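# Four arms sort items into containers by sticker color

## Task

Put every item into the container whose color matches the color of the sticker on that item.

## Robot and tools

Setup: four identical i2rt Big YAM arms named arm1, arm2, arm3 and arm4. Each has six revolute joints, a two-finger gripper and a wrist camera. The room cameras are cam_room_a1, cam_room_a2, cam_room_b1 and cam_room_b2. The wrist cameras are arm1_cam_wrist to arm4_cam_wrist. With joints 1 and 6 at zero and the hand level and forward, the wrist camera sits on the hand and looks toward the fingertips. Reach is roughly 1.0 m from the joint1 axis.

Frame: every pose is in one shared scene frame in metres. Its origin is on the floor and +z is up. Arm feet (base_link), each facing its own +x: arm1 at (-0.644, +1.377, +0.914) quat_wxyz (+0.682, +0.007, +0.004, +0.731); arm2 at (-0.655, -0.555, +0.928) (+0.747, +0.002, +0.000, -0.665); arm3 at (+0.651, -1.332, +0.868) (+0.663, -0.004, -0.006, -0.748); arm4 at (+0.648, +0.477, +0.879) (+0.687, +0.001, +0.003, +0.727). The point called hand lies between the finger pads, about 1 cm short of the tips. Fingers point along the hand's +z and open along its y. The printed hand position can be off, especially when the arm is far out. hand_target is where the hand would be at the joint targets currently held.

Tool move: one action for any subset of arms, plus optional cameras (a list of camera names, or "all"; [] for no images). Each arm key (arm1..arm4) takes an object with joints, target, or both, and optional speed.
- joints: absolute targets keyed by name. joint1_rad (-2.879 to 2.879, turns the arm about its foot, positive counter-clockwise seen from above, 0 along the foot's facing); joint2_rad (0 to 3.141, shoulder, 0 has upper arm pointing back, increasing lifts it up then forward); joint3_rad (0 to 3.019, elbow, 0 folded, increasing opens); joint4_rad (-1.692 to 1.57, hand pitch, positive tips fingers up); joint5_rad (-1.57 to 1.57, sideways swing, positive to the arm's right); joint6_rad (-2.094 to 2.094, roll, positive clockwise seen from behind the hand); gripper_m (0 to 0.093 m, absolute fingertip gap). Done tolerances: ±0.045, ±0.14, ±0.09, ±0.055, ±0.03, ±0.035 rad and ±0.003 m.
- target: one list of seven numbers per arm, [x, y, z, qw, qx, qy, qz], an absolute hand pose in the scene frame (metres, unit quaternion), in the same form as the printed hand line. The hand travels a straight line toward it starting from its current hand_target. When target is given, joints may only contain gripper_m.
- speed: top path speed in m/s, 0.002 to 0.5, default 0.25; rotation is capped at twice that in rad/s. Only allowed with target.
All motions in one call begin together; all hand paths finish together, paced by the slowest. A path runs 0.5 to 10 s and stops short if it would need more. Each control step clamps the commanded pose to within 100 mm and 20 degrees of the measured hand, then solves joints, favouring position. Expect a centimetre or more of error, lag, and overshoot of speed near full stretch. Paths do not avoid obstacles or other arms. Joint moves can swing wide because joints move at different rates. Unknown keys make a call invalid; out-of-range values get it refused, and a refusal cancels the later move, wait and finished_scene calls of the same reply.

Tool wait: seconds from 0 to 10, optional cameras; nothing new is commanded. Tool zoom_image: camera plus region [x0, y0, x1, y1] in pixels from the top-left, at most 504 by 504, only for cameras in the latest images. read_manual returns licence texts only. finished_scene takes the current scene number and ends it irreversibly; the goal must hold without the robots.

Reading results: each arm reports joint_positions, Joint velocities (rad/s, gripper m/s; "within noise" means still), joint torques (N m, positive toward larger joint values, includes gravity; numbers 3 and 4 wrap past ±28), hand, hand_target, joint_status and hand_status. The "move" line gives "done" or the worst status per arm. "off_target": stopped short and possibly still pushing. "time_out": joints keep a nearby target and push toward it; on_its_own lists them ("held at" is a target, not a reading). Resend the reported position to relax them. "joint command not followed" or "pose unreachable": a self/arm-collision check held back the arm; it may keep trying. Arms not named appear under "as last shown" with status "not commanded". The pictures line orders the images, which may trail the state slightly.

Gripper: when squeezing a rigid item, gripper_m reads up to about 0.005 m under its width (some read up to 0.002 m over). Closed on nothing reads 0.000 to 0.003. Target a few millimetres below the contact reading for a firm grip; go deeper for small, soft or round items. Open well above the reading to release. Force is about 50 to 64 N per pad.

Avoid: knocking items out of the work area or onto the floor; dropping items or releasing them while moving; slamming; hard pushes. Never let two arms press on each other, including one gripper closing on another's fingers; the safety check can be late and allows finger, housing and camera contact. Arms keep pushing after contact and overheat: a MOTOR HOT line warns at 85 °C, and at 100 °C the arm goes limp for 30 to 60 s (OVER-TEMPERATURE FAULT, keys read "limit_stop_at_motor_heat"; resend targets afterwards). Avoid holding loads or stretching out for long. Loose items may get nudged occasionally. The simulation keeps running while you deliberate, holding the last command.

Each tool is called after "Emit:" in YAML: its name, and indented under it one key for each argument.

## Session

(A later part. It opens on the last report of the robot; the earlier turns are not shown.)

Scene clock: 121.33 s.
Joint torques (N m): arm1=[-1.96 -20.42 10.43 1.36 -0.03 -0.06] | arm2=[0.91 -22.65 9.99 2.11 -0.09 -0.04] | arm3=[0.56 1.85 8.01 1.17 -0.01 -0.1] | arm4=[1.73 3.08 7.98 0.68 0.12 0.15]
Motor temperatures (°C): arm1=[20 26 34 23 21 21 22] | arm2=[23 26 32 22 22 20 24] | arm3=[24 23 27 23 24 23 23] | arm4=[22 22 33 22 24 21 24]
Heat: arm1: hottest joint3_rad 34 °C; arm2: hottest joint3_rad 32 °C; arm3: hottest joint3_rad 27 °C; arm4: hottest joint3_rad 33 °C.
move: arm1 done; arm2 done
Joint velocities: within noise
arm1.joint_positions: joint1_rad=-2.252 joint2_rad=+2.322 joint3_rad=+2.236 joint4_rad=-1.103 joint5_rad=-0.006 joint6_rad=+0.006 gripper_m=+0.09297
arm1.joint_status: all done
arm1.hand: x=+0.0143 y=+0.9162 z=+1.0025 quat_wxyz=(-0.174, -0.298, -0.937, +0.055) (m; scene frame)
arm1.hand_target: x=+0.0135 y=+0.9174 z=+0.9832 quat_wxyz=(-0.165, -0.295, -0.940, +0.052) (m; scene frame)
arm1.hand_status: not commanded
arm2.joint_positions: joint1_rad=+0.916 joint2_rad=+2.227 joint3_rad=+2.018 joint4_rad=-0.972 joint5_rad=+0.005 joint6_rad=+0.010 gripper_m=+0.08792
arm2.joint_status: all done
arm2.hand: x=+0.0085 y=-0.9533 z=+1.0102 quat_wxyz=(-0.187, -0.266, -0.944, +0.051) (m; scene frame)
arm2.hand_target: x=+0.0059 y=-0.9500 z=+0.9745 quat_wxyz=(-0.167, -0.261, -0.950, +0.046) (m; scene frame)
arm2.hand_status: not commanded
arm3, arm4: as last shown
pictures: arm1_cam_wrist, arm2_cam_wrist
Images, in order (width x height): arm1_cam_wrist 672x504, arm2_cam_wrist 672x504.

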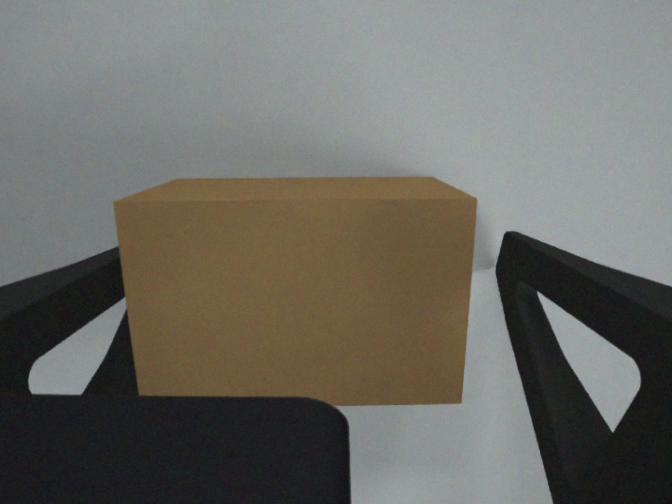

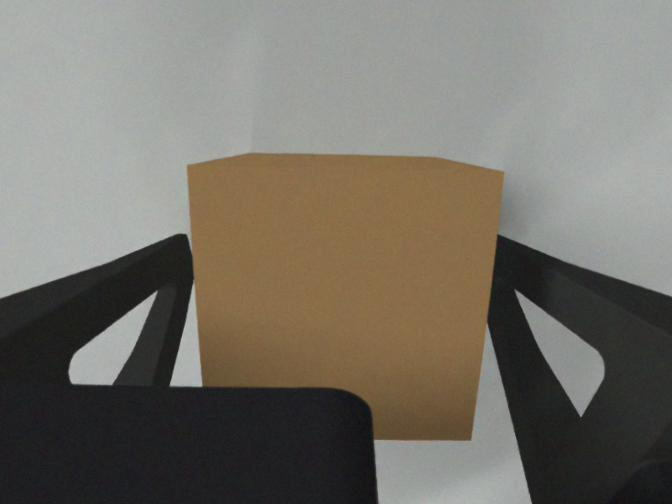

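Emit:
move:
  arm1: {"target": [-0.25, 1.10, 1.14, -0.1656, -0.2952, -0.9395, 0.052], "speed": 0.3}
  arm2: {"target": [-0.25, -0.795, 1.15, -0.1674, -0.2607, -0.9497, 0.046], "speed": 0.3}
  arm3: {"target": [0.307, -1.129, 1.14, 0.0478, -0.9503, 0.2458, 0.1847], "speed": 0.3}
  arm4: {"target": [0.326, 0.715, 1.14, 0.0542, -0.9412, 0.2788, 0.1829], "speed": 0.3}
  cameras: []

Emit:
move:
  arm3: {"target": [0.023, -0.977, 1.122, 0.0478, -0.9503, 0.2458, 0.1847], "speed": 0.3}
  arm4: {"target": [0.037, 0.937, 1.10, 0.0542, -0.9412, 0.2788, 0.1829], "speed": 0.3}
  cameras: ["arm3_cam_wrist", "arm4_cam_wrist"]

Scene clock: 139.97 s.
Joint torques (N m): arm1=[-2.78 -8.29 11.25 0.58 -0.09 -0.08] | arm2=[1.49 -11.87 10.13 0.98 0.04 0.08] | arm3=[1.73 -9.64 9.74 1.18 0.12 -0.13] | arm4=[0.21 -9.41 9.62 1.07 0 -0.09]
Motor temperatures (°C): arm1=[20 27 34 23 21 21 22] | arm2=[23 27 31 22 22 20 23] | arm3=[24 23 27 23 24 23 23] | arm4=[22 22 33 22 24 21 24]
Heat: arm1: hottest joint3_rad 34 °C; arm2: hottest joint3_rad 31 °C; arm3: hottest joint3_rad 27 °C; arm4: hottest joint3_rad 33 °C.
move: arm1 done; arm2 off_target; arm3 done; arm4 done
Joint velocities: within noise
arm1.joint_positions: joint1_rad=-2.252 joint2_rad=+1.363 joint3_rad=+1.229 joint4_rad=-1.061 joint5_rad=-0.008 joint6_rad=+0.001 gripper_m=+0.09297
arm1.joint_status: not commanded
arm1.hand: x=-0.2475 y=+1.1019 z=+1.1425 quat_wxyz=(-0.172, -0.296, -0.938, +0.054) (m; scene frame)
arm1.hand_target: x=-0.2500 y=+1.1001 z=+1.1399 quat_wxyz=(-0.166, -0.295, -0.940, +0.052) (m; scene frame)
arm1.hand_status: done (0.004 m and 0.8 deg from the pose sent, 0.350 m and 1.2 deg at the start)
arm2.joint_positions: joint1_rad=+0.916 joint2_rad=+1.350 joint3_rad=+1.213 joint4_rad=-1.046 joint5_rad=+0.005 joint6_rad=+0.003 gripper_m=+0.08792
arm2.joint_status: not commanded
arm2.hand: x=-0.2469 y=-0.8012 z=+1.1628 quat_wxyz=(-0.185, -0.263, -0.945, +0.051) (m; scene frame)
arm2.hand_target: x=-0.2501 y=-0.7951 z=+1.1503 quat_wxyz=(-0.167, -0.261, -0.950, +0.046) (m; scene frame)
arm2.hand_status: off_target (0.015 m and 2.2 deg from the pose sent, 0.334 m and 2.4 deg at the start)
arm3.joint_positions: joint1_rad=-1.977 joint2_rad=+1.139 joint3_rad=+1.129 joint4_rad=-1.194 joint5_rad=+0.002 joint6_rad=-0.011 gripper_m=+0.09402
arm3.joint_status: not commanded
arm3.hand: x=+0.3096 y=-1.1287 z=+1.1339 quat_wxyz=(+0.043, -0.951, +0.252, +0.173) (m; scene frame)
arm3.hand_target: x=+0.3070 y=-1.1291 z=+1.1400 quat_wxyz=(+0.048, -0.950, +0.246, +0.185) (m; scene frame)
arm3.hand_status: done (0.007 m and 1.6 deg from the pose sent, 0.305 m and 21.7 deg at the start)
arm4.joint_positions: joint1_rad=+0.883 joint2_rad=+1.154 joint3_rad=+1.096 joint4_rad=-1.165 joint5_rad=-0.017 joint6_rad=-0.047 gripper_m=+0.09401
arm4.joint_status: not commanded
arm4.hand: x=+0.3282 y=+0.7098 z=+1.1312 quat_wxyz=(-0.048, +0.943, -0.283, -0.168) (m; scene frame)
arm4.hand_target: x=+0.3262 y=+0.7149 z=+1.1402 quat_wxyz=(-0.054, +0.941, -0.279, -0.183) (m; scene frame)
arm4.hand_status: done (0.010 m and 1.9 deg from the pose sent, 0.317 m and 22.3 deg at the start)
pictures: none
No camera images: "cameras" was empty.

Scene clock: 142.17 s.
Joint torques (N m): arm1=[-2.43 -7.59 11.29 0.62 -0.07 -0.04] | arm2=[1.38 -11.69 10.13 0.94 0.04 0.08] | arm3=[2.55 -23.12 14.06 0.31 0.11 0.01] | arm4=[0.21 -24.76 12.57 0.21 -0.07 -0.11]
Motor temperatures (°C): arm1=[20 27 34 23 21 21 22] | arm2=[23 27 32 22 22 20 23] | arm3=[24 23 28 23 24 23 23] | arm4=[22 22 34 22 24 21 24]
Heat: arm1: hottest joint3_rad 34 °C; arm2: hottest joint3_rad 32 °C; arm3: hottest joint3_rad 28 °C; arm4: hottest joint3_rad 34 °C.
move: arm3 off_target; arm4 off_target
Joint velocities: within noise
arm1, arm2: as last shown
arm1.joint_positions: joint1_rad=-2.252 joint2_rad=+1.363 joint3_rad=+1.229 joint4_rad=-1.061 joint5_rad=-0.008 joint6_rad=+0.000 gripper_m=+0.09297
arm1.hand: x=-0.2475 y=+1.1019 z=+1.1425 quat_wxyz=(-0.172, -0.295, -0.938, +0.054) (m; scene frame)
arm3.joint_positions: joint1_rad=-1.972 joint2_rad=+2.003 joint3_rad=+2.067 joint4_rad=-1.282 joint5_rad=+0.007 joint6_rad=-0.011 gripper_m=+0.09402
arm3.joint_status: not commanded
arm3.hand: x=+0.0375 y=-0.9740 z=+1.1011 quat_wxyz=(+0.043, -0.953, +0.251, +0.166) (m; scene frame)
arm3.hand_target: x=+0.0240 y=-0.9777 z=+1.1218 quat_wxyz=(+0.048, -0.950, +0.246, +0.185) (m; scene frame)
arm3.hand_status: off_target (0.026 m and 2.3 deg from the pose sent, 0.324 m and 1.6 deg at the start)
arm4.joint_positions: joint1_rad=+0.875 joint2_rad=+2.156 joint3_rad=+2.237 joint4_rad=-1.292 joint5_rad=-0.018 joint6_rad=-0.055 gripper_m=+0.09401
arm4.joint_status: not commanded
arm4.hand: x=+0.0416 y=+0.9266 z=+1.0897 quat_wxyz=(-0.050, +0.942, -0.282, -0.173) (m; scene frame)
arm4.hand_target: x=+0.0376 y=+0.9365 z=+1.1000 quat_wxyz=(-0.055, +0.941, -0.279, -0.184) (m; scene frame)
arm4.hand_status: off_target (0.015 m and 1.3 deg from the pose sent, 0.371 m and 1.9 deg at the start)
pictures: arm3_cam_wrist, arm4_cam_wrist
Images, in order (width x height): arm3_cam_wrist 672x504, arm4_cam_wrist 672x504.

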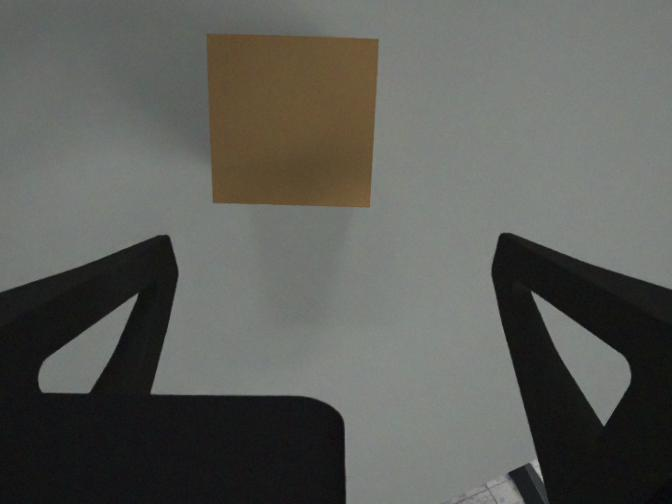

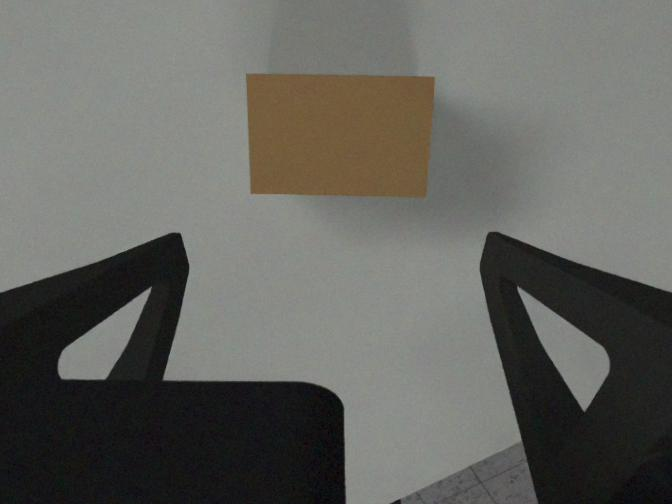

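Emit:
move:
  arm3: {"target": [-0.012, -0.974, 1.025, 0.051, -0.9459, 0.2623, 0.1839], "speed": 0.15}
  arm4: {"target": [0.009, 0.958, 1.001, 0.0558, -0.9387, 0.287, 0.1825], "speed": 0.15}
  cameras: ["arm3_cam_wrist", "arm4_cam_wrist"]

Scene clock: 163.50 s.
Joint torques (N m): arm1=[-2.9 -8 11.19 0.69 -0.02 -0.02] | arm2=[1.38 -11.63 10.14 1.02 0.04 0.07] | arm3=[2.43 -24.94 9.5 1.22 0.14 0.04] | arm4=[0.5 -25.88 10.48 1.06 0.08 0.09]
Motor temperatures (°C): arm1=[20 26 33 23 21 21 21] | arm2=[23 27 33 22 22 20 23] | arm3=[24 24 30 23 24 23 23] | arm4=[22 23 34 22 24 21 24]
Heat: arm1: hottest joint3_rad 33 °C; arm2: hottest joint3_rad 33 °C; arm3: hottest joint3_rad 30 °C; arm4: hottest joint3_rad 34 °C.
move: arm3 done; arm4 off_target
Joint velocities: within noise
arm1, arm2: as last shown
arm3.joint_positions: joint1_rad=-1.948 joint2_rad=+2.115 joint3_rad=+2.046 joint4_rad=-1.120 joint5_rad=+0.030 joint6_rad=+0.041 gripper_m=+0.09402
arm3.joint_status: not commanded
arm3.hand: x=-0.0044 y=-0.9672 z=+1.0265 quat_wxyz=(+0.051, -0.946, +0.265, +0.179) (m; scene frame)
arm3.hand_target: x=-0.0118 y=-0.9741 z=+1.0251 quat_wxyz=(+0.051, -0.946, +0.262, +0.184) (m; scene frame)
arm3.hand_status: done (0.010 m and 0.6 deg from the pose sent, 0.091 m and 2.7 deg at the start)
arm4.joint_positions: joint1_rad=+0.876 joint2_rad=+2.277 joint3_rad=+2.238 joint4_rad=-1.155 joint5_rad=-0.015 joint6_rad=-0.055 gripper_m=+0.09400
arm4.joint_status: not commanded
arm4.hand: x=+0.0118 y=+0.9477 z=+1.0111 quat_wxyz=(-0.054, +0.941, -0.282, -0.180) (m; scene frame)
arm4.hand_target: x=+0.0095 y=+0.9576 z=+1.0012 quat_wxyz=(-0.056, +0.939, -0.287, -0.183) (m; scene frame)
arm4.hand_status: off_target (0.015 m and 0.7 deg from the pose sent, 0.099 m and 1.4 deg at the start)
pictures: arm3_cam_wrist, arm4_cam_wrist
Images, in order (width x height): arm3_cam_wrist 672x504, arm4_cam_wrist 672x504.

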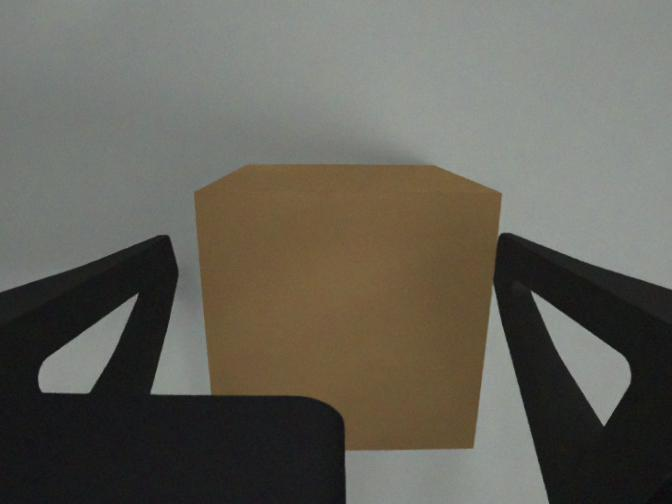

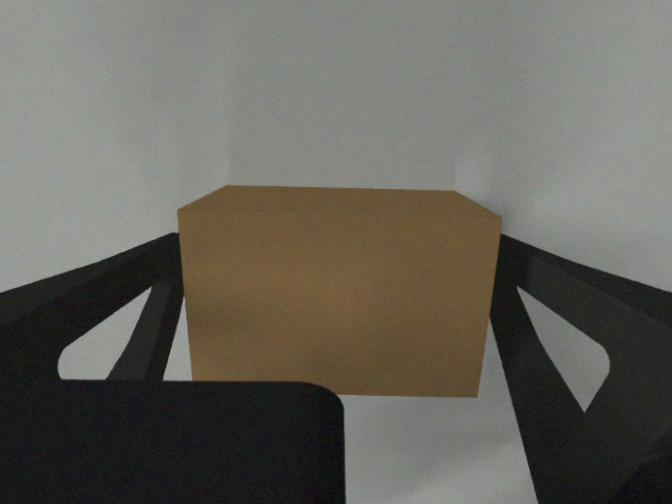

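Emit:
move:
  arm3: {"joints": {"gripper_m": 0.044}}
  arm4: {"joints": {"gripper_m": 0.06}}
  cameras: []

Emit:
move:
  arm3: {"target": [0.307, -1.129, 1.14, 0.051, -0.9459, 0.2623, 0.1839], "speed": 0.3}
  arm4: {"target": [0.326, 0.715, 1.14, 0.0558, -0.9387, 0.287, 0.1825], "speed": 0.3}
  cameras: ["arm3_cam_wrist", "arm4_cam_wrist"]

Scene clock: 187.43 s.
Joint torques (N m): arm1=[-2.32 -8.59 11.45 0.7 -0.01 -0.07] | arm2=[1.49 -11.75 10.18 0.98 0.05 0.08] | arm3=[2.49 -24.94 9.44 1.25 0.1 0.02] | arm4=[0.38 -25.88 10.52 1.07 0.09 0.07]
Motor temperatures (°C): arm1=[20 26 33 23 21 21 21] | arm2=[23 26 33 22 22 20 23] | arm3=[24 25 29 23 24 23 23] | arm4=[22 25 35 22 24 21 24]
Heat: arm1: hottest joint3_rad 33 °C; arm2: hottest joint3_rad 33 °C; arm3: hottest joint3_rad 29 °C; arm4: hottest joint3_rad 35 °C.
move: arm3 off_target; arm4 off_target
Joint velocities: within noise
arm1, arm2: as last shown
arm3.joint_positions: joint1_rad=-1.948 joint2_rad=+2.115 joint3_rad=+2.046 joint4_rad=-1.120 joint5_rad=+0.030 joint6_rad=+0.041 gripper_m=+0.05313
arm3.joint_status: gripper_m off_target (ended at +0.05316, target +0.04400)
arm3.hand: x=-0.0044 y=-0.9671 z=+1.0265 quat_wxyz=(+0.051, -0.946, +0.265, +0.179) (m; scene frame)
arm3.hand_target: x=-0.0119 y=-0.9742 z=+1.0251 quat_wxyz=(+0.051, -0.946, +0.262, +0.184) (m; scene frame)
arm3.hand_status: not commanded
arm4.joint_positions: joint1_rad=+0.875 joint2_rad=+2.277 joint3_rad=+2.238 joint4_rad=-1.155 joint5_rad=-0.015 joint6_rad=-0.055 gripper_m=+0.06920
arm4.joint_status: gripper_m off_target (ended at +0.06923, target +0.06000)
arm4.hand: x=+0.0119 y=+0.9479 z=+1.0111 quat_wxyz=(-0.054, +0.941, -0.282, -0.180) (m; scene frame)
arm4.hand_target: x=+0.0096 y=+0.9577 z=+1.0012 quat_wxyz=(-0.056, +0.939, -0.287, -0.183) (m; scene frame)
arm4.hand_status: not commanded
pictures: none
No camera images: "cameras" was empty.

Scene clock: 189.53 s.
Joint torques (N m): arm1=[-2.26 -7.94 11.36 0.68 -0.09 -0.04] | arm2=[1.38 -11.75 10.13 0.96 0.05 0.08] | arm3=[0.44 -7.88 9.2 0.55 -0.07 -0.12] | arm4=[1.08 -7.59 9.16 0.32 0.2 0.17]
Motor temperatures (°C): arm1=[20 26 33 23 21 21 21] | arm2=[23 26 33 22 22 20 23] | arm3=[24 25 29 23 24 23 23] | arm4=[22 25 35 22 24 21 25]
Heat: arm1: hottest joint3_rad 33 °C; arm2: hottest joint3_rad 33 °C; arm3: hottest joint3_rad 29 °C; arm4: hottest joint3_rad 35 °C.
move: arm3 done; arm4 done
Joint velocities: within noise
arm1, arm2: as last shown
arm3.joint_positions: joint1_rad=-1.951 joint2_rad=+1.120 joint3_rad=+1.135 joint4_rad=-1.176 joint5_rad=+0.023 joint6_rad=+0.028 gripper_m=+0.05313
arm3.joint_status: not commanded
arm3.hand: x=+0.3037 y=-1.1329 z=+1.1457 quat_wxyz=(+0.052, -0.945, +0.259, +0.193) (m; scene frame)
arm3.hand_target: x=+0.3071 y=-1.1291 z=+1.1400 quat_wxyz=(+0.051, -0.946, +0.262, +0.184) (m; scene frame)
arm3.hand_status: done (0.008 m and 1.1 deg from the pose sent, 0.369 m and 0.7 deg at the start)
arm4.joint_positions: joint1_rad=+0.875 joint2_rad=+1.132 joint3_rad=+1.103 joint4_rad=-1.138 joint5_rad=-0.014 joint6_rad=-0.055 gripper_m=+0.06921
arm4.joint_status: not commanded
arm4.hand: x=+0.3263 y=+0.7156 z=+1.1449 quat_wxyz=(-0.059, +0.938, -0.281, -0.193) (m; scene frame)
arm4.hand_target: x=+0.3260 y=+0.7150 z=+1.1401 quat_wxyz=(-0.056, +0.939, -0.287, -0.183) (m; scene frame)
arm4.hand_status: done (0.005 m and 1.4 deg from the pose sent, 0.412 m and 0.7 deg at the start)
pictures: arm3_cam_wrist, arm4_cam_wrist
Images, in order (width x height): arm3_cam_wrist 672x504, arm4_cam_wrist 672x504.

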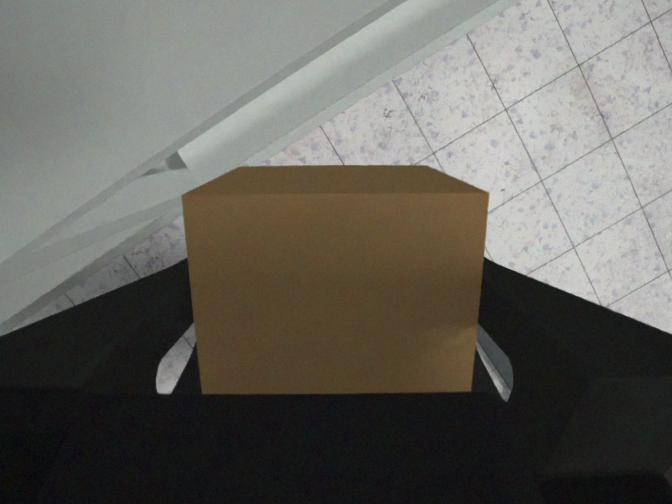

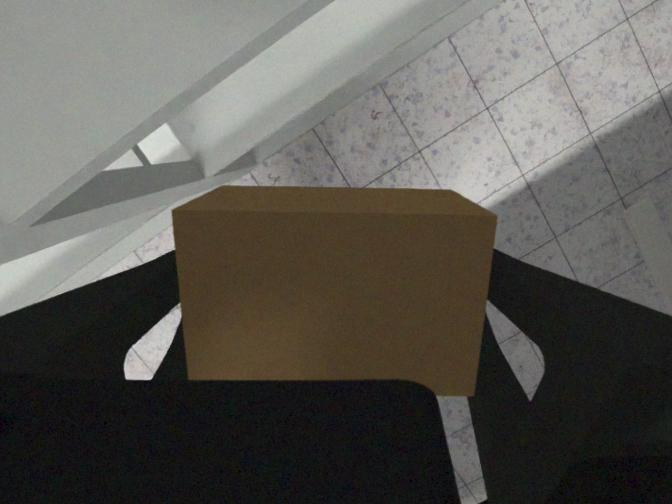

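Emit:
move:
  arm3: {"joints": {"joint1_rad": 1.004, "joint2_rad": 0.6, "joint3_rad": 1.4, "joint4_rad": -1.6, "joint5_rad": 0, "joint6_rad": 0}}
  arm4: {"joints": {"joint1_rad": -1.124, "joint2_rad": 0.6, "joint3_rad": 1.4, "joint4_rad": -1.6, "joint5_rad": 0, "joint6_rad": 0}}
  cameras: ["arm3_cam_wrist", "arm4_cam_wrist"]

Scene clock: 199.30 s.
Joint torques (N m): arm1=[-2.14 -8.06 11.51 0.65 -0.07 -0.01] | arm2=[1.38 -11.63 10.14 0.98 0.05 0.08] | arm3=[1.96 1.44 8.38 1.35 0.05 -0.11] | arm4=[0.91 2.02 7.36 0.79 0.04 0.13]
Motor temperatures (°C): arm1=[20 25 33 23 21 21 21] | arm2=[23 26 33 22 22 20 23] | arm3=[24 25 30 23 24 23 24] | arm4=[22 25 35 22 24 21 25]
Heat: arm1: hottest joint3_rad 33 °C; arm2: hottest joint3_rad 33 °C; arm3: hottest joint3_rad 30 °C; arm4: hottest joint3_rad 35 °C.
move: arm3 done; arm4 done
Joint velocities: within noise
arm1, arm2: as last shown
arm3.joint_positions: joint1_rad=+0.993 joint2_rad=+0.609 joint3_rad=+1.391 joint4_rad=-1.598 joint5_rad=+0.000 joint6_rad=+0.006 gripper_m=+0.05312
arm3.joint_status: all done
arm3.hand: x=+0.7953 y=-1.4471 z=+1.3620 quat_wxyz=(-0.349, -0.319, -0.871, +0.131) (m; scene frame)
arm3.hand_target: x=+0.7932 y=-1.4426 z=+1.3673 quat_wxyz=(-0.357, -0.310, -0.871, +0.132) (m; scene frame)
arm3.hand_status: not commanded
arm4.joint_positions: joint1_rad=-1.120 joint2_rad=+0.604 joint3_rad=+1.395 joint4_rad=-1.592 joint5_rad=+0.002 joint6_rad=-0.011 gripper_m=+0.06921
arm4.joint_status: all done
arm4.hand: x=+0.8153 y=+0.5699 z=+1.3743 quat_wxyz=(-0.361, +0.237, -0.897, -0.090) (m; scene frame)
arm4.hand_target: x=+0.8126 y=+0.5679 z=+1.3759 quat_wxyz=(-0.361, +0.231, -0.899, -0.092) (m; scene frame)
arm4.hand_status: not commanded
pictures: arm3_cam_wrist, arm4_cam_wrist
Images, in order (width x height): arm3_cam_wrist 672x504, arm4_cam_wrist 672x504.

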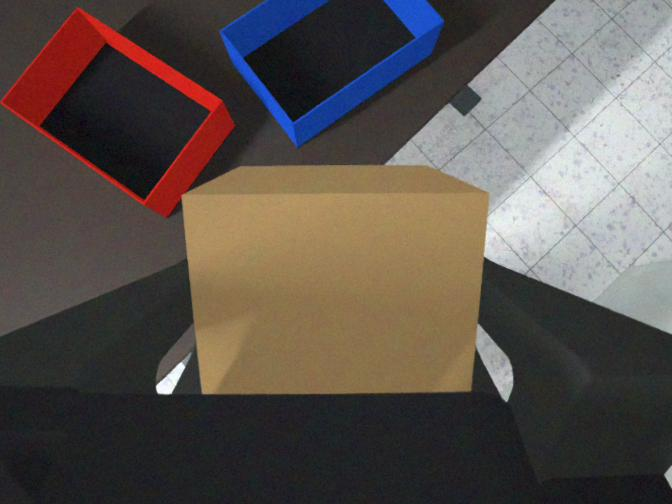

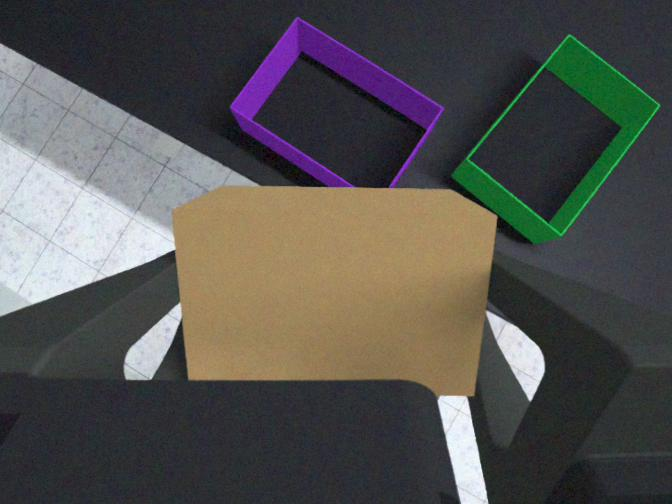

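Emit:
move:
  arm3: {"target": [1.142, -1.73, 0.80, 0.1796, 0.3309, 0.9242, -0.0643], "speed": 0.3}
  arm4: {"target": [1.106, 0.727, 0.795, 0.1848, -0.2441, 0.9508, 0.0475], "speed": 0.3}
  cameras: ["arm3_cam_wrist", "arm4_cam_wrist", "cam_room_a1", "cam_room_a2"]

Scene clock: 208.23 s.
Joint torques (N m): arm1=[-2.37 -7.82 11.3 0.62 -0.07 -0.01] | arm2=[1.49 -11.75 10.14 0.95 0.05 0.07] | arm3=[2.14 -21.48 9.89 0.8 -0.07 -0.01] | arm4=[0.21 -16.73 6.93 1.06 -0.02 0.11]
Motor temperatures (°C): arm1=[20 25 33 23 21 21 21] | arm2=[23 26 33 22 22 20 23] | arm3=[24 25 30 23 24 23 24] | arm4=[22 25 34 22 24 21 25]
Heat: arm1: hottest joint3_rad 33 °C; arm2: hottest joint3_rad 33 °C; arm3: hottest joint3_rad 30 °C; arm4: hottest joint3_rad 34 °C.
move: arm3 off_target; arm4 off_target
Joint velocities: within noise
arm1, arm2: as last shown
arm3.joint_positions: joint1_rad=+0.995 joint2_rad=+2.100 joint3_rad=+1.270 joint4_rad=-0.419 joint5_rad=-0.005 joint6_rad=+0.006 gripper_m=+0.05312
arm3.joint_status: not commanded
arm3.hand: x=+1.1172 y=-1.7222 z=+0.7814 quat_wxyz=(-0.155, -0.338, -0.926, +0.058) (m; scene frame)
arm3.hand_target: x=+1.1411 y=-1.7293 z=+0.8008 quat_wxyz=(-0.180, -0.331, -0.924, +0.064) (m; scene frame)
arm3.hand_status: off_target (0.032 m and 3.1 deg from the pose sent, 0.719 m and 21.8 deg at the start)
arm4.joint_positions: joint1_rad=-1.121 joint2_rad=+1.915 joint3_rad=+0.911 joint4_rad=-0.219 joint5_rad=+0.001 joint6_rad=-0.011 gripper_m=+0.06921
arm4.joint_status: not commanded
arm4.hand: x=+1.0874 y=+0.7201 z=+0.7870 quat_wxyz=(-0.165, +0.252, -0.953, -0.041) (m; scene frame)
arm4.hand_target: x=+1.1054 y=+0.7265 z=+0.7954 quat_wxyz=(-0.185, +0.244, -0.951, -0.047) (m; scene frame)
arm4.hand_status: off_target (0.021 m and 2.5 deg from the pose sent, 0.667 m and 21.8 deg at the start)
pictures: arm3_cam_wrist, arm4_cam_wrist, cam_room_a1, cam_room_a2
Images, in order (width x height): arm3_cam_wrist 672x504, arm4_cam_wrist 672x504, cam_room_a1 672x504, cam_room_a2 672x504.

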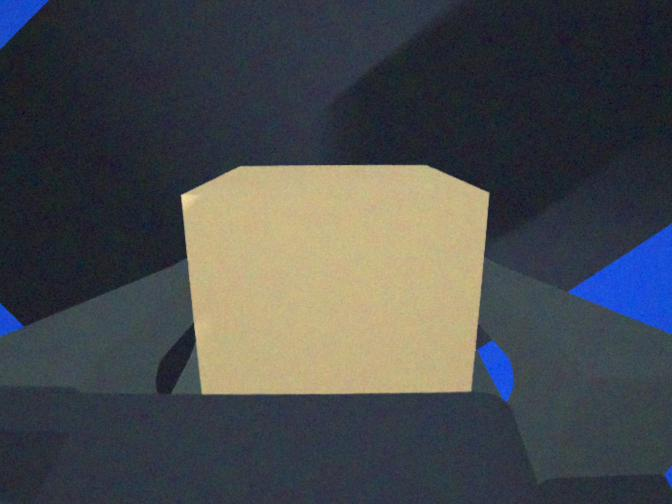

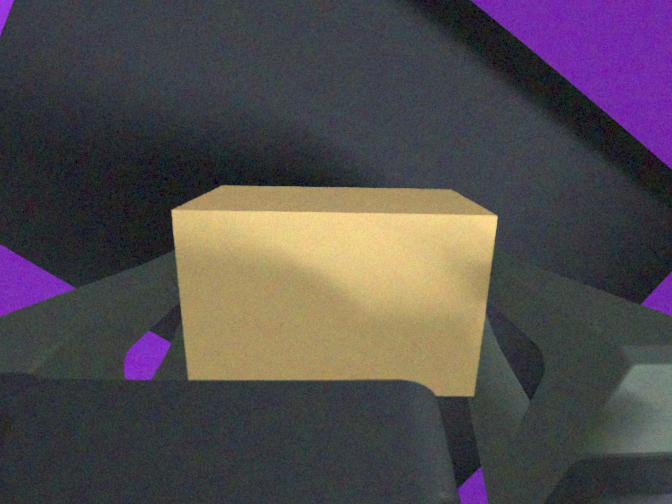

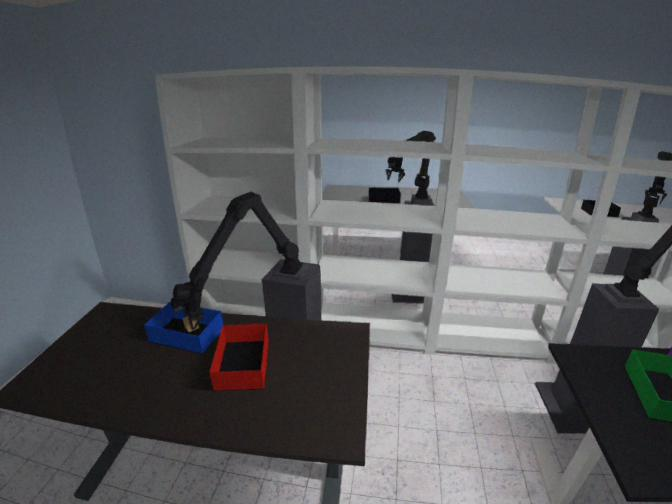

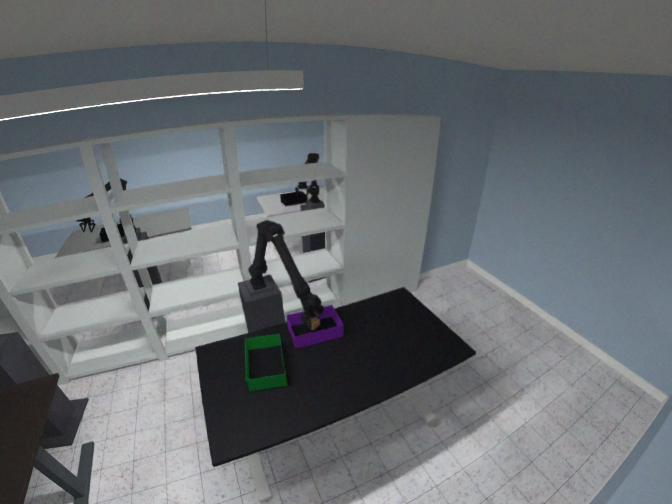

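Emit:
move:
  arm3: {"target": [1.140, -1.73, 0.732, 0.1796, 0.3309, 0.9242, -0.0643], "speed": 0.08}
  arm4: {"target": [1.102, 0.725, 0.720, 0.1848, -0.2441, 0.9508, 0.0475], "speed": 0.08}
  cameras: ["arm3_cam_wrist", "arm4_cam_wrist"]

Scene clock: 214.93 s.
Joint torques (N m): arm1=[-2.49 -8 11.17 0.68 -0.04 -0.06] | arm2=[1.38 -11.63 10.11 0.98 0.04 0.08] | arm3=[2.08 -16.44 8.92 1.73 -0.06 -0.03] | arm4=[0.38 -13.51 5.83 1.31 0.06 0.11]
Motor temperatures (°C): arm1=[20 25 33 23 21 21 21] | arm2=[23 26 33 22 22 20 23] | arm3=[24 25 30 23 24 23 24] | arm4=[22 25 34 22 24 21 26]
Heat: arm1: hottest joint3_rad 33 °C; arm2: hottest joint3_rad 33 °C; arm3: hottest joint3_rad 30 °C; arm4: hottest joint3_rad 34 °C.
move: arm3 off_target; arm4 off_target
Joint velocities: within noise
arm1, arm2: as last shown
arm3.joint_positions: joint1_rad=+0.995 joint2_rad=+2.170 joint3_rad=+1.273 joint4_rad=-0.304 joint5_rad=-0.006 joint6_rad=+0.006 gripper_m=+0.05312
arm3.joint_status: not commanded
arm3.hand: x=+1.1262 y=-1.7299 z=+0.7506 quat_wxyz=(-0.177, -0.337, -0.923, +0.066) (m; scene frame)
arm3.hand_target: x=+1.1388 y=-1.7291 z=+0.7326 quat_wxyz=(-0.179, -0.331, -0.924, +0.064) (m; scene frame)
arm3.hand_status: off_target (0.023 m and 0.8 deg from the pose sent, 0.055 m and 3.1 deg at the start)
arm4.joint_positions: joint1_rad=-1.122 joint2_rad=+2.052 joint3_rad=+0.913 joint4_rad=-0.040 joint5_rad=-0.001 joint6_rad=-0.010 gripper_m=+0.06921
arm4.joint_status: not commanded
arm4.hand: x=+1.0943 y=+0.7238 z=+0.7365 quat_wxyz=(-0.186, +0.250, -0.949, -0.047) (m; scene frame)
arm4.hand_target: x=+1.1010 y=+0.7245 z=+0.7205 quat_wxyz=(-0.185, +0.244, -0.951, -0.047) (m; scene frame)
arm4.hand_status: off_target (0.018 m and 0.7 deg from the pose sent, 0.069 m and 2.5 deg at the start)
pictures: arm3_cam_wrist, arm4_cam_wrist
Images, in order (width x height): arm3_cam_wrist 672x504, arm4_cam_wrist 672x504.

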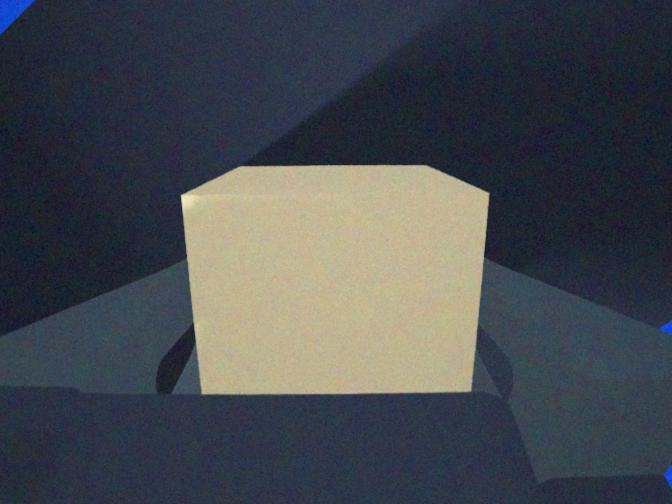

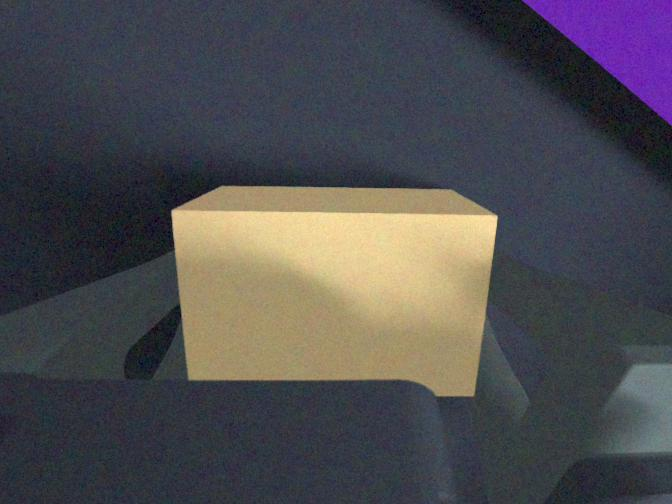

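Emit:
move:
  arm3: {"joints": {"gripper_m": 0.085}}
  arm4: {"joints": {"gripper_m": 0.093}}
  cameras: ["arm3_cam_wrist", "arm4_cam_wrist"]

Emit:
move:
  arm3: {"target": [1.11, -1.705, 0.96, 0.1796, 0.3309, 0.9242, -0.0643], "speed": 0.25}
  arm4: {"target": [1.075, 0.712, 0.96, 0.1848, -0.2441, 0.9508, 0.0475], "speed": 0.25}
  cameras: ["arm3_cam_wrist", "arm4_cam_wrist", "cam_room_a1", "cam_room_a2"]

Scene clock: 220.43 s.
Joint torques (N m): arm1=[-2.78 -7.82 11.29 0.73 -0.02 -0.03] | arm2=[1.49 -11.63 10.13 0.99 0.04 0.08] | arm3=[2.08 -18.02 8.09 1.11 -0.03 -0.04] | arm4=[0.32 -14.21 5.34 1.06 0.07 0.11]
Motor temperatures (°C): arm1=[20 25 33 23 21 21 21] | arm2=[23 26 33 22 22 20 23] | arm3=[24 25 30 23 24 23 24] | arm4=[22 25 33 22 24 21 26]
Heat: arm1: hottest joint3_rad 33 °C; arm2: hottest joint3_rad 33 °C; arm3: hottest joint3_rad 30 °C; arm4: hottest joint3_rad 33 °C.
move: arm3 done; arm4 done
Joint velocities: within noise
arm1.joint_positions: joint1_rad=-2.252 joint2_rad=+1.363 joint3_rad=+1.229 joint4_rad=-1.061 joint5_rad=-0.008 joint6_rad=+0.000 gripper_m=+0.09297
arm1.joint_status: not commanded
arm1.hand: x=-0.2475 y=+1.1019 z=+1.1425 quat_wxyz=(-0.172, -0.295, -0.938, +0.054) (m; scene frame)
arm1.hand_target: x=-0.2500 y=+1.1001 z=+1.1399 quat_wxyz=(-0.166, -0.295, -0.940, +0.052) (m; scene frame)
arm1.hand_status: not commanded
arm2.joint_positions: joint1_rad=+0.916 joint2_rad=+1.350 joint3_rad=+1.213 joint4_rad=-1.046 joint5_rad=+0.005 joint6_rad=+0.003 gripper_m=+0.08792
arm2.joint_status: not commanded
arm2.hand: x=-0.2469 y=-0.8012 z=+1.1628 quat_wxyz=(-0.185, -0.263, -0.945, +0.051) (m; scene frame)
arm2.hand_target: x=-0.2501 y=-0.7951 z=+1.1503 quat_wxyz=(-0.167, -0.261, -0.950, +0.046) (m; scene frame)
arm2.hand_status: not commanded
arm3.joint_positions: joint1_rad=+0.995 joint2_rad=+2.186 joint3_rad=+1.283 joint4_rad=-0.288 joint5_rad=-0.006 joint6_rad=+0.007 gripper_m=+0.08496
arm3.joint_status: all done
arm3.hand: x=+1.1295 y=-1.7329 z=+0.7459 quat_wxyz=(-0.181, -0.337, -0.921, +0.067) (m; scene frame)
arm3.hand_target: x=+1.1389 y=-1.7291 z=+0.7326 quat_wxyz=(-0.180, -0.331, -0.924, +0.064) (m; scene frame)
arm3.hand_status: not commanded
arm4.joint_positions: joint1_rad=-1.121 joint2_rad=+2.059 joint3_rad=+0.920 joint4_rad=-0.030 joint5_rad=-0.001 joint6_rad=-0.010 gripper_m=+0.09291
arm4.joint_status: all done
arm4.hand: x=+1.0979 y=+0.7265 z=+0.7360 quat_wxyz=(-0.190, +0.251, -0.948, -0.049) (m; scene frame)
arm4.hand_target: x=+1.1010 y=+0.7245 z=+0.7205 quat_wxyz=(-0.185, +0.244, -0.951, -0.047) (m; scene frame)
arm4.hand_status: not commanded
pictures: arm3_cam_wrist, arm4_cam_wrist
Images, in order (width x height): arm3_cam_wrist 672x504, arm4_cam_wrist 672x504.

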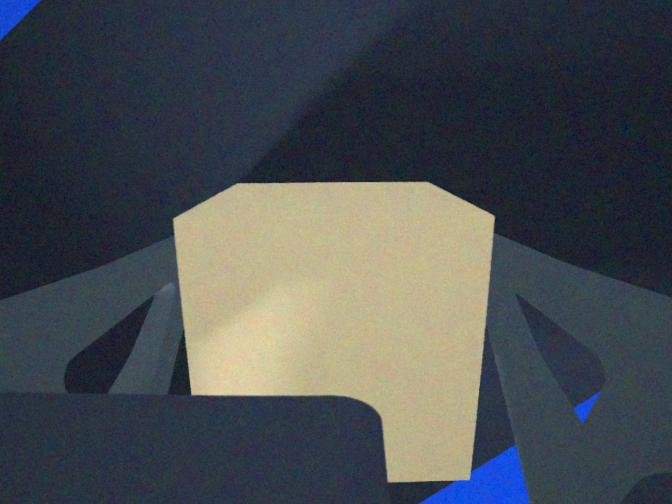

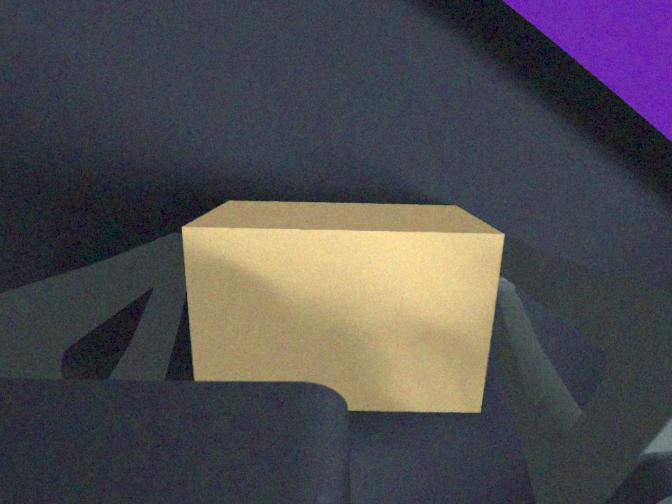

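Scene clock: 222.10 s.
Joint torques (N m): arm1=[-1.85 -7.71 11.23 0.66 -0.03 -0.04] | arm2=[1.38 -11.75 10.14 0.95 0.04 0.09] | arm3=[1.73 -17.9 10.96 0.39 -0.02 -0.06] | arm4=[0.5 -13.22 10.1 0.18 0.11 0.12]
Motor temperatures (°C): arm1=[20 25 33 23 21 21 21] | arm2=[23 26 33 22 22 20 23] | arm3=[24 25 30 23 24 23 24] | arm4=[22 25 33 22 24 21 26]
Heat: arm1: hottest joint3_rad 33 °C; arm2: hottest joint3_rad 33 °C; arm3: hottest joint3_rad 30 °C; arm4: hottest joint3_rad 33 °C.
move: arm3 off_target; arm4 off_target
Joint velocities: within noise
arm1, arm2: as last shown
arm3.joint_positions: joint1_rad=+0.996 joint2_rad=+1.765 joint3_rad=+1.262 joint4_rad=-0.718 joint5_rad=-0.007 joint6_rad=+0.007 gripper_m=+0.08496
arm3.joint_status: not commanded
arm3.hand: x=+1.0968 y=-1.7021 z=+0.9468 quat_wxyz=(-0.168, -0.337, -0.924, +0.061) (m; scene frame)
arm3.hand_target: x=+1.1096 y=-1.7046 z=+0.9601 quat_wxyz=(-0.180, -0.331, -0.924, +0.064) (m; scene frame)
arm3.hand_status: off_target (0.019 m and 1.6 deg from the pose sent, 0.217 m and 0.9 deg at the start)
arm4.joint_positions: joint1_rad=-1.121 joint2_rad=+1.512 joint3_rad=+0.922 joint4_rad=-0.614 joint5_rad=-0.001 joint6_rad=-0.010 gripper_m=+0.09292
arm4.joint_status: not commanded
arm4.hand: x=+1.0620 y=+0.7068 z=+0.9469 quat_wxyz=(-0.174, +0.251, -0.951, -0.044) (m; scene frame)
arm4.hand_target: x=+1.0745 y=+0.7118 z=+0.9602 quat_wxyz=(-0.185, +0.244, -0.951, -0.048) (m; scene frame)
arm4.hand_status: off_target (0.019 m and 1.5 deg from the pose sent, 0.226 m and 1.1 deg at the start)
pictures: arm3_cam_wrist, arm4_cam_wrist, cam_room_a1, cam_room_a2
Images, in order (width x height): arm3_cam_wrist 672x504, arm4_cam_wrist 672x504, cam_room_a1 672x504, cam_room_a2 672x504.

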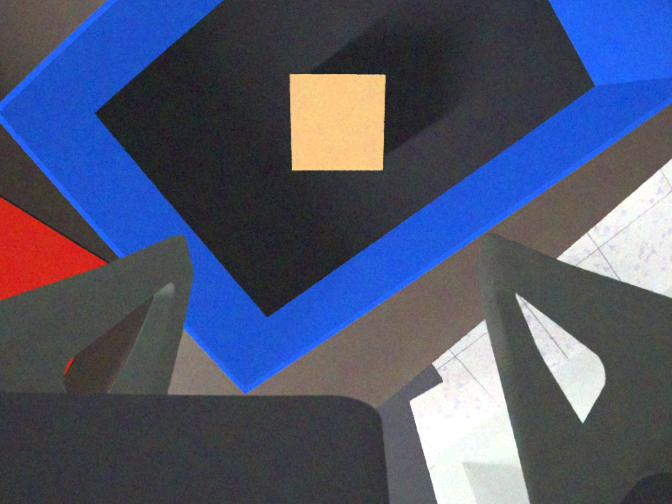

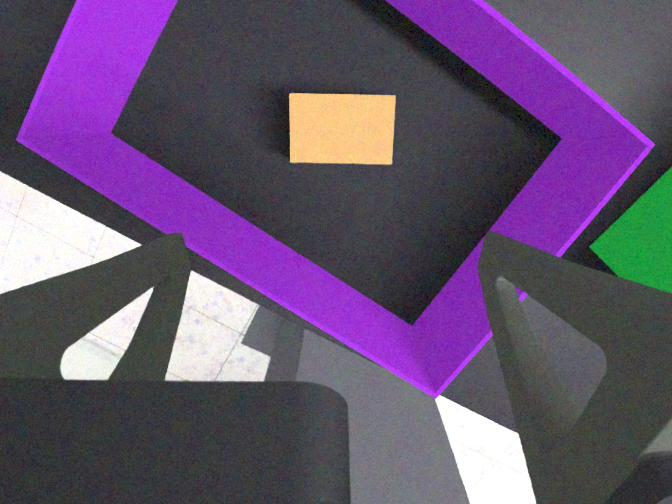

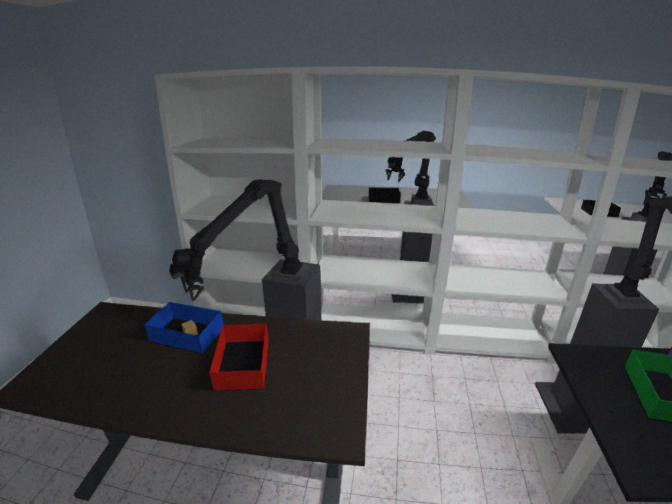

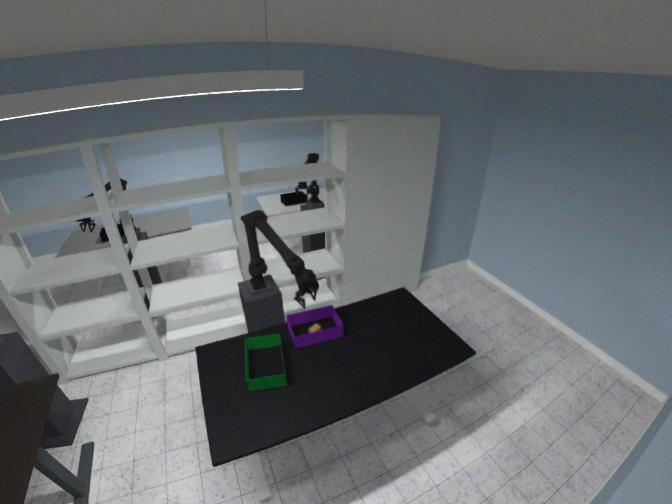

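Both items are packed: arm2's blue-stickered item is in the blue container, and arm1's purple-stickered item is in the purple one.

Emit:
finished_scene:
  scene: 3

The scene is finished: the task was done.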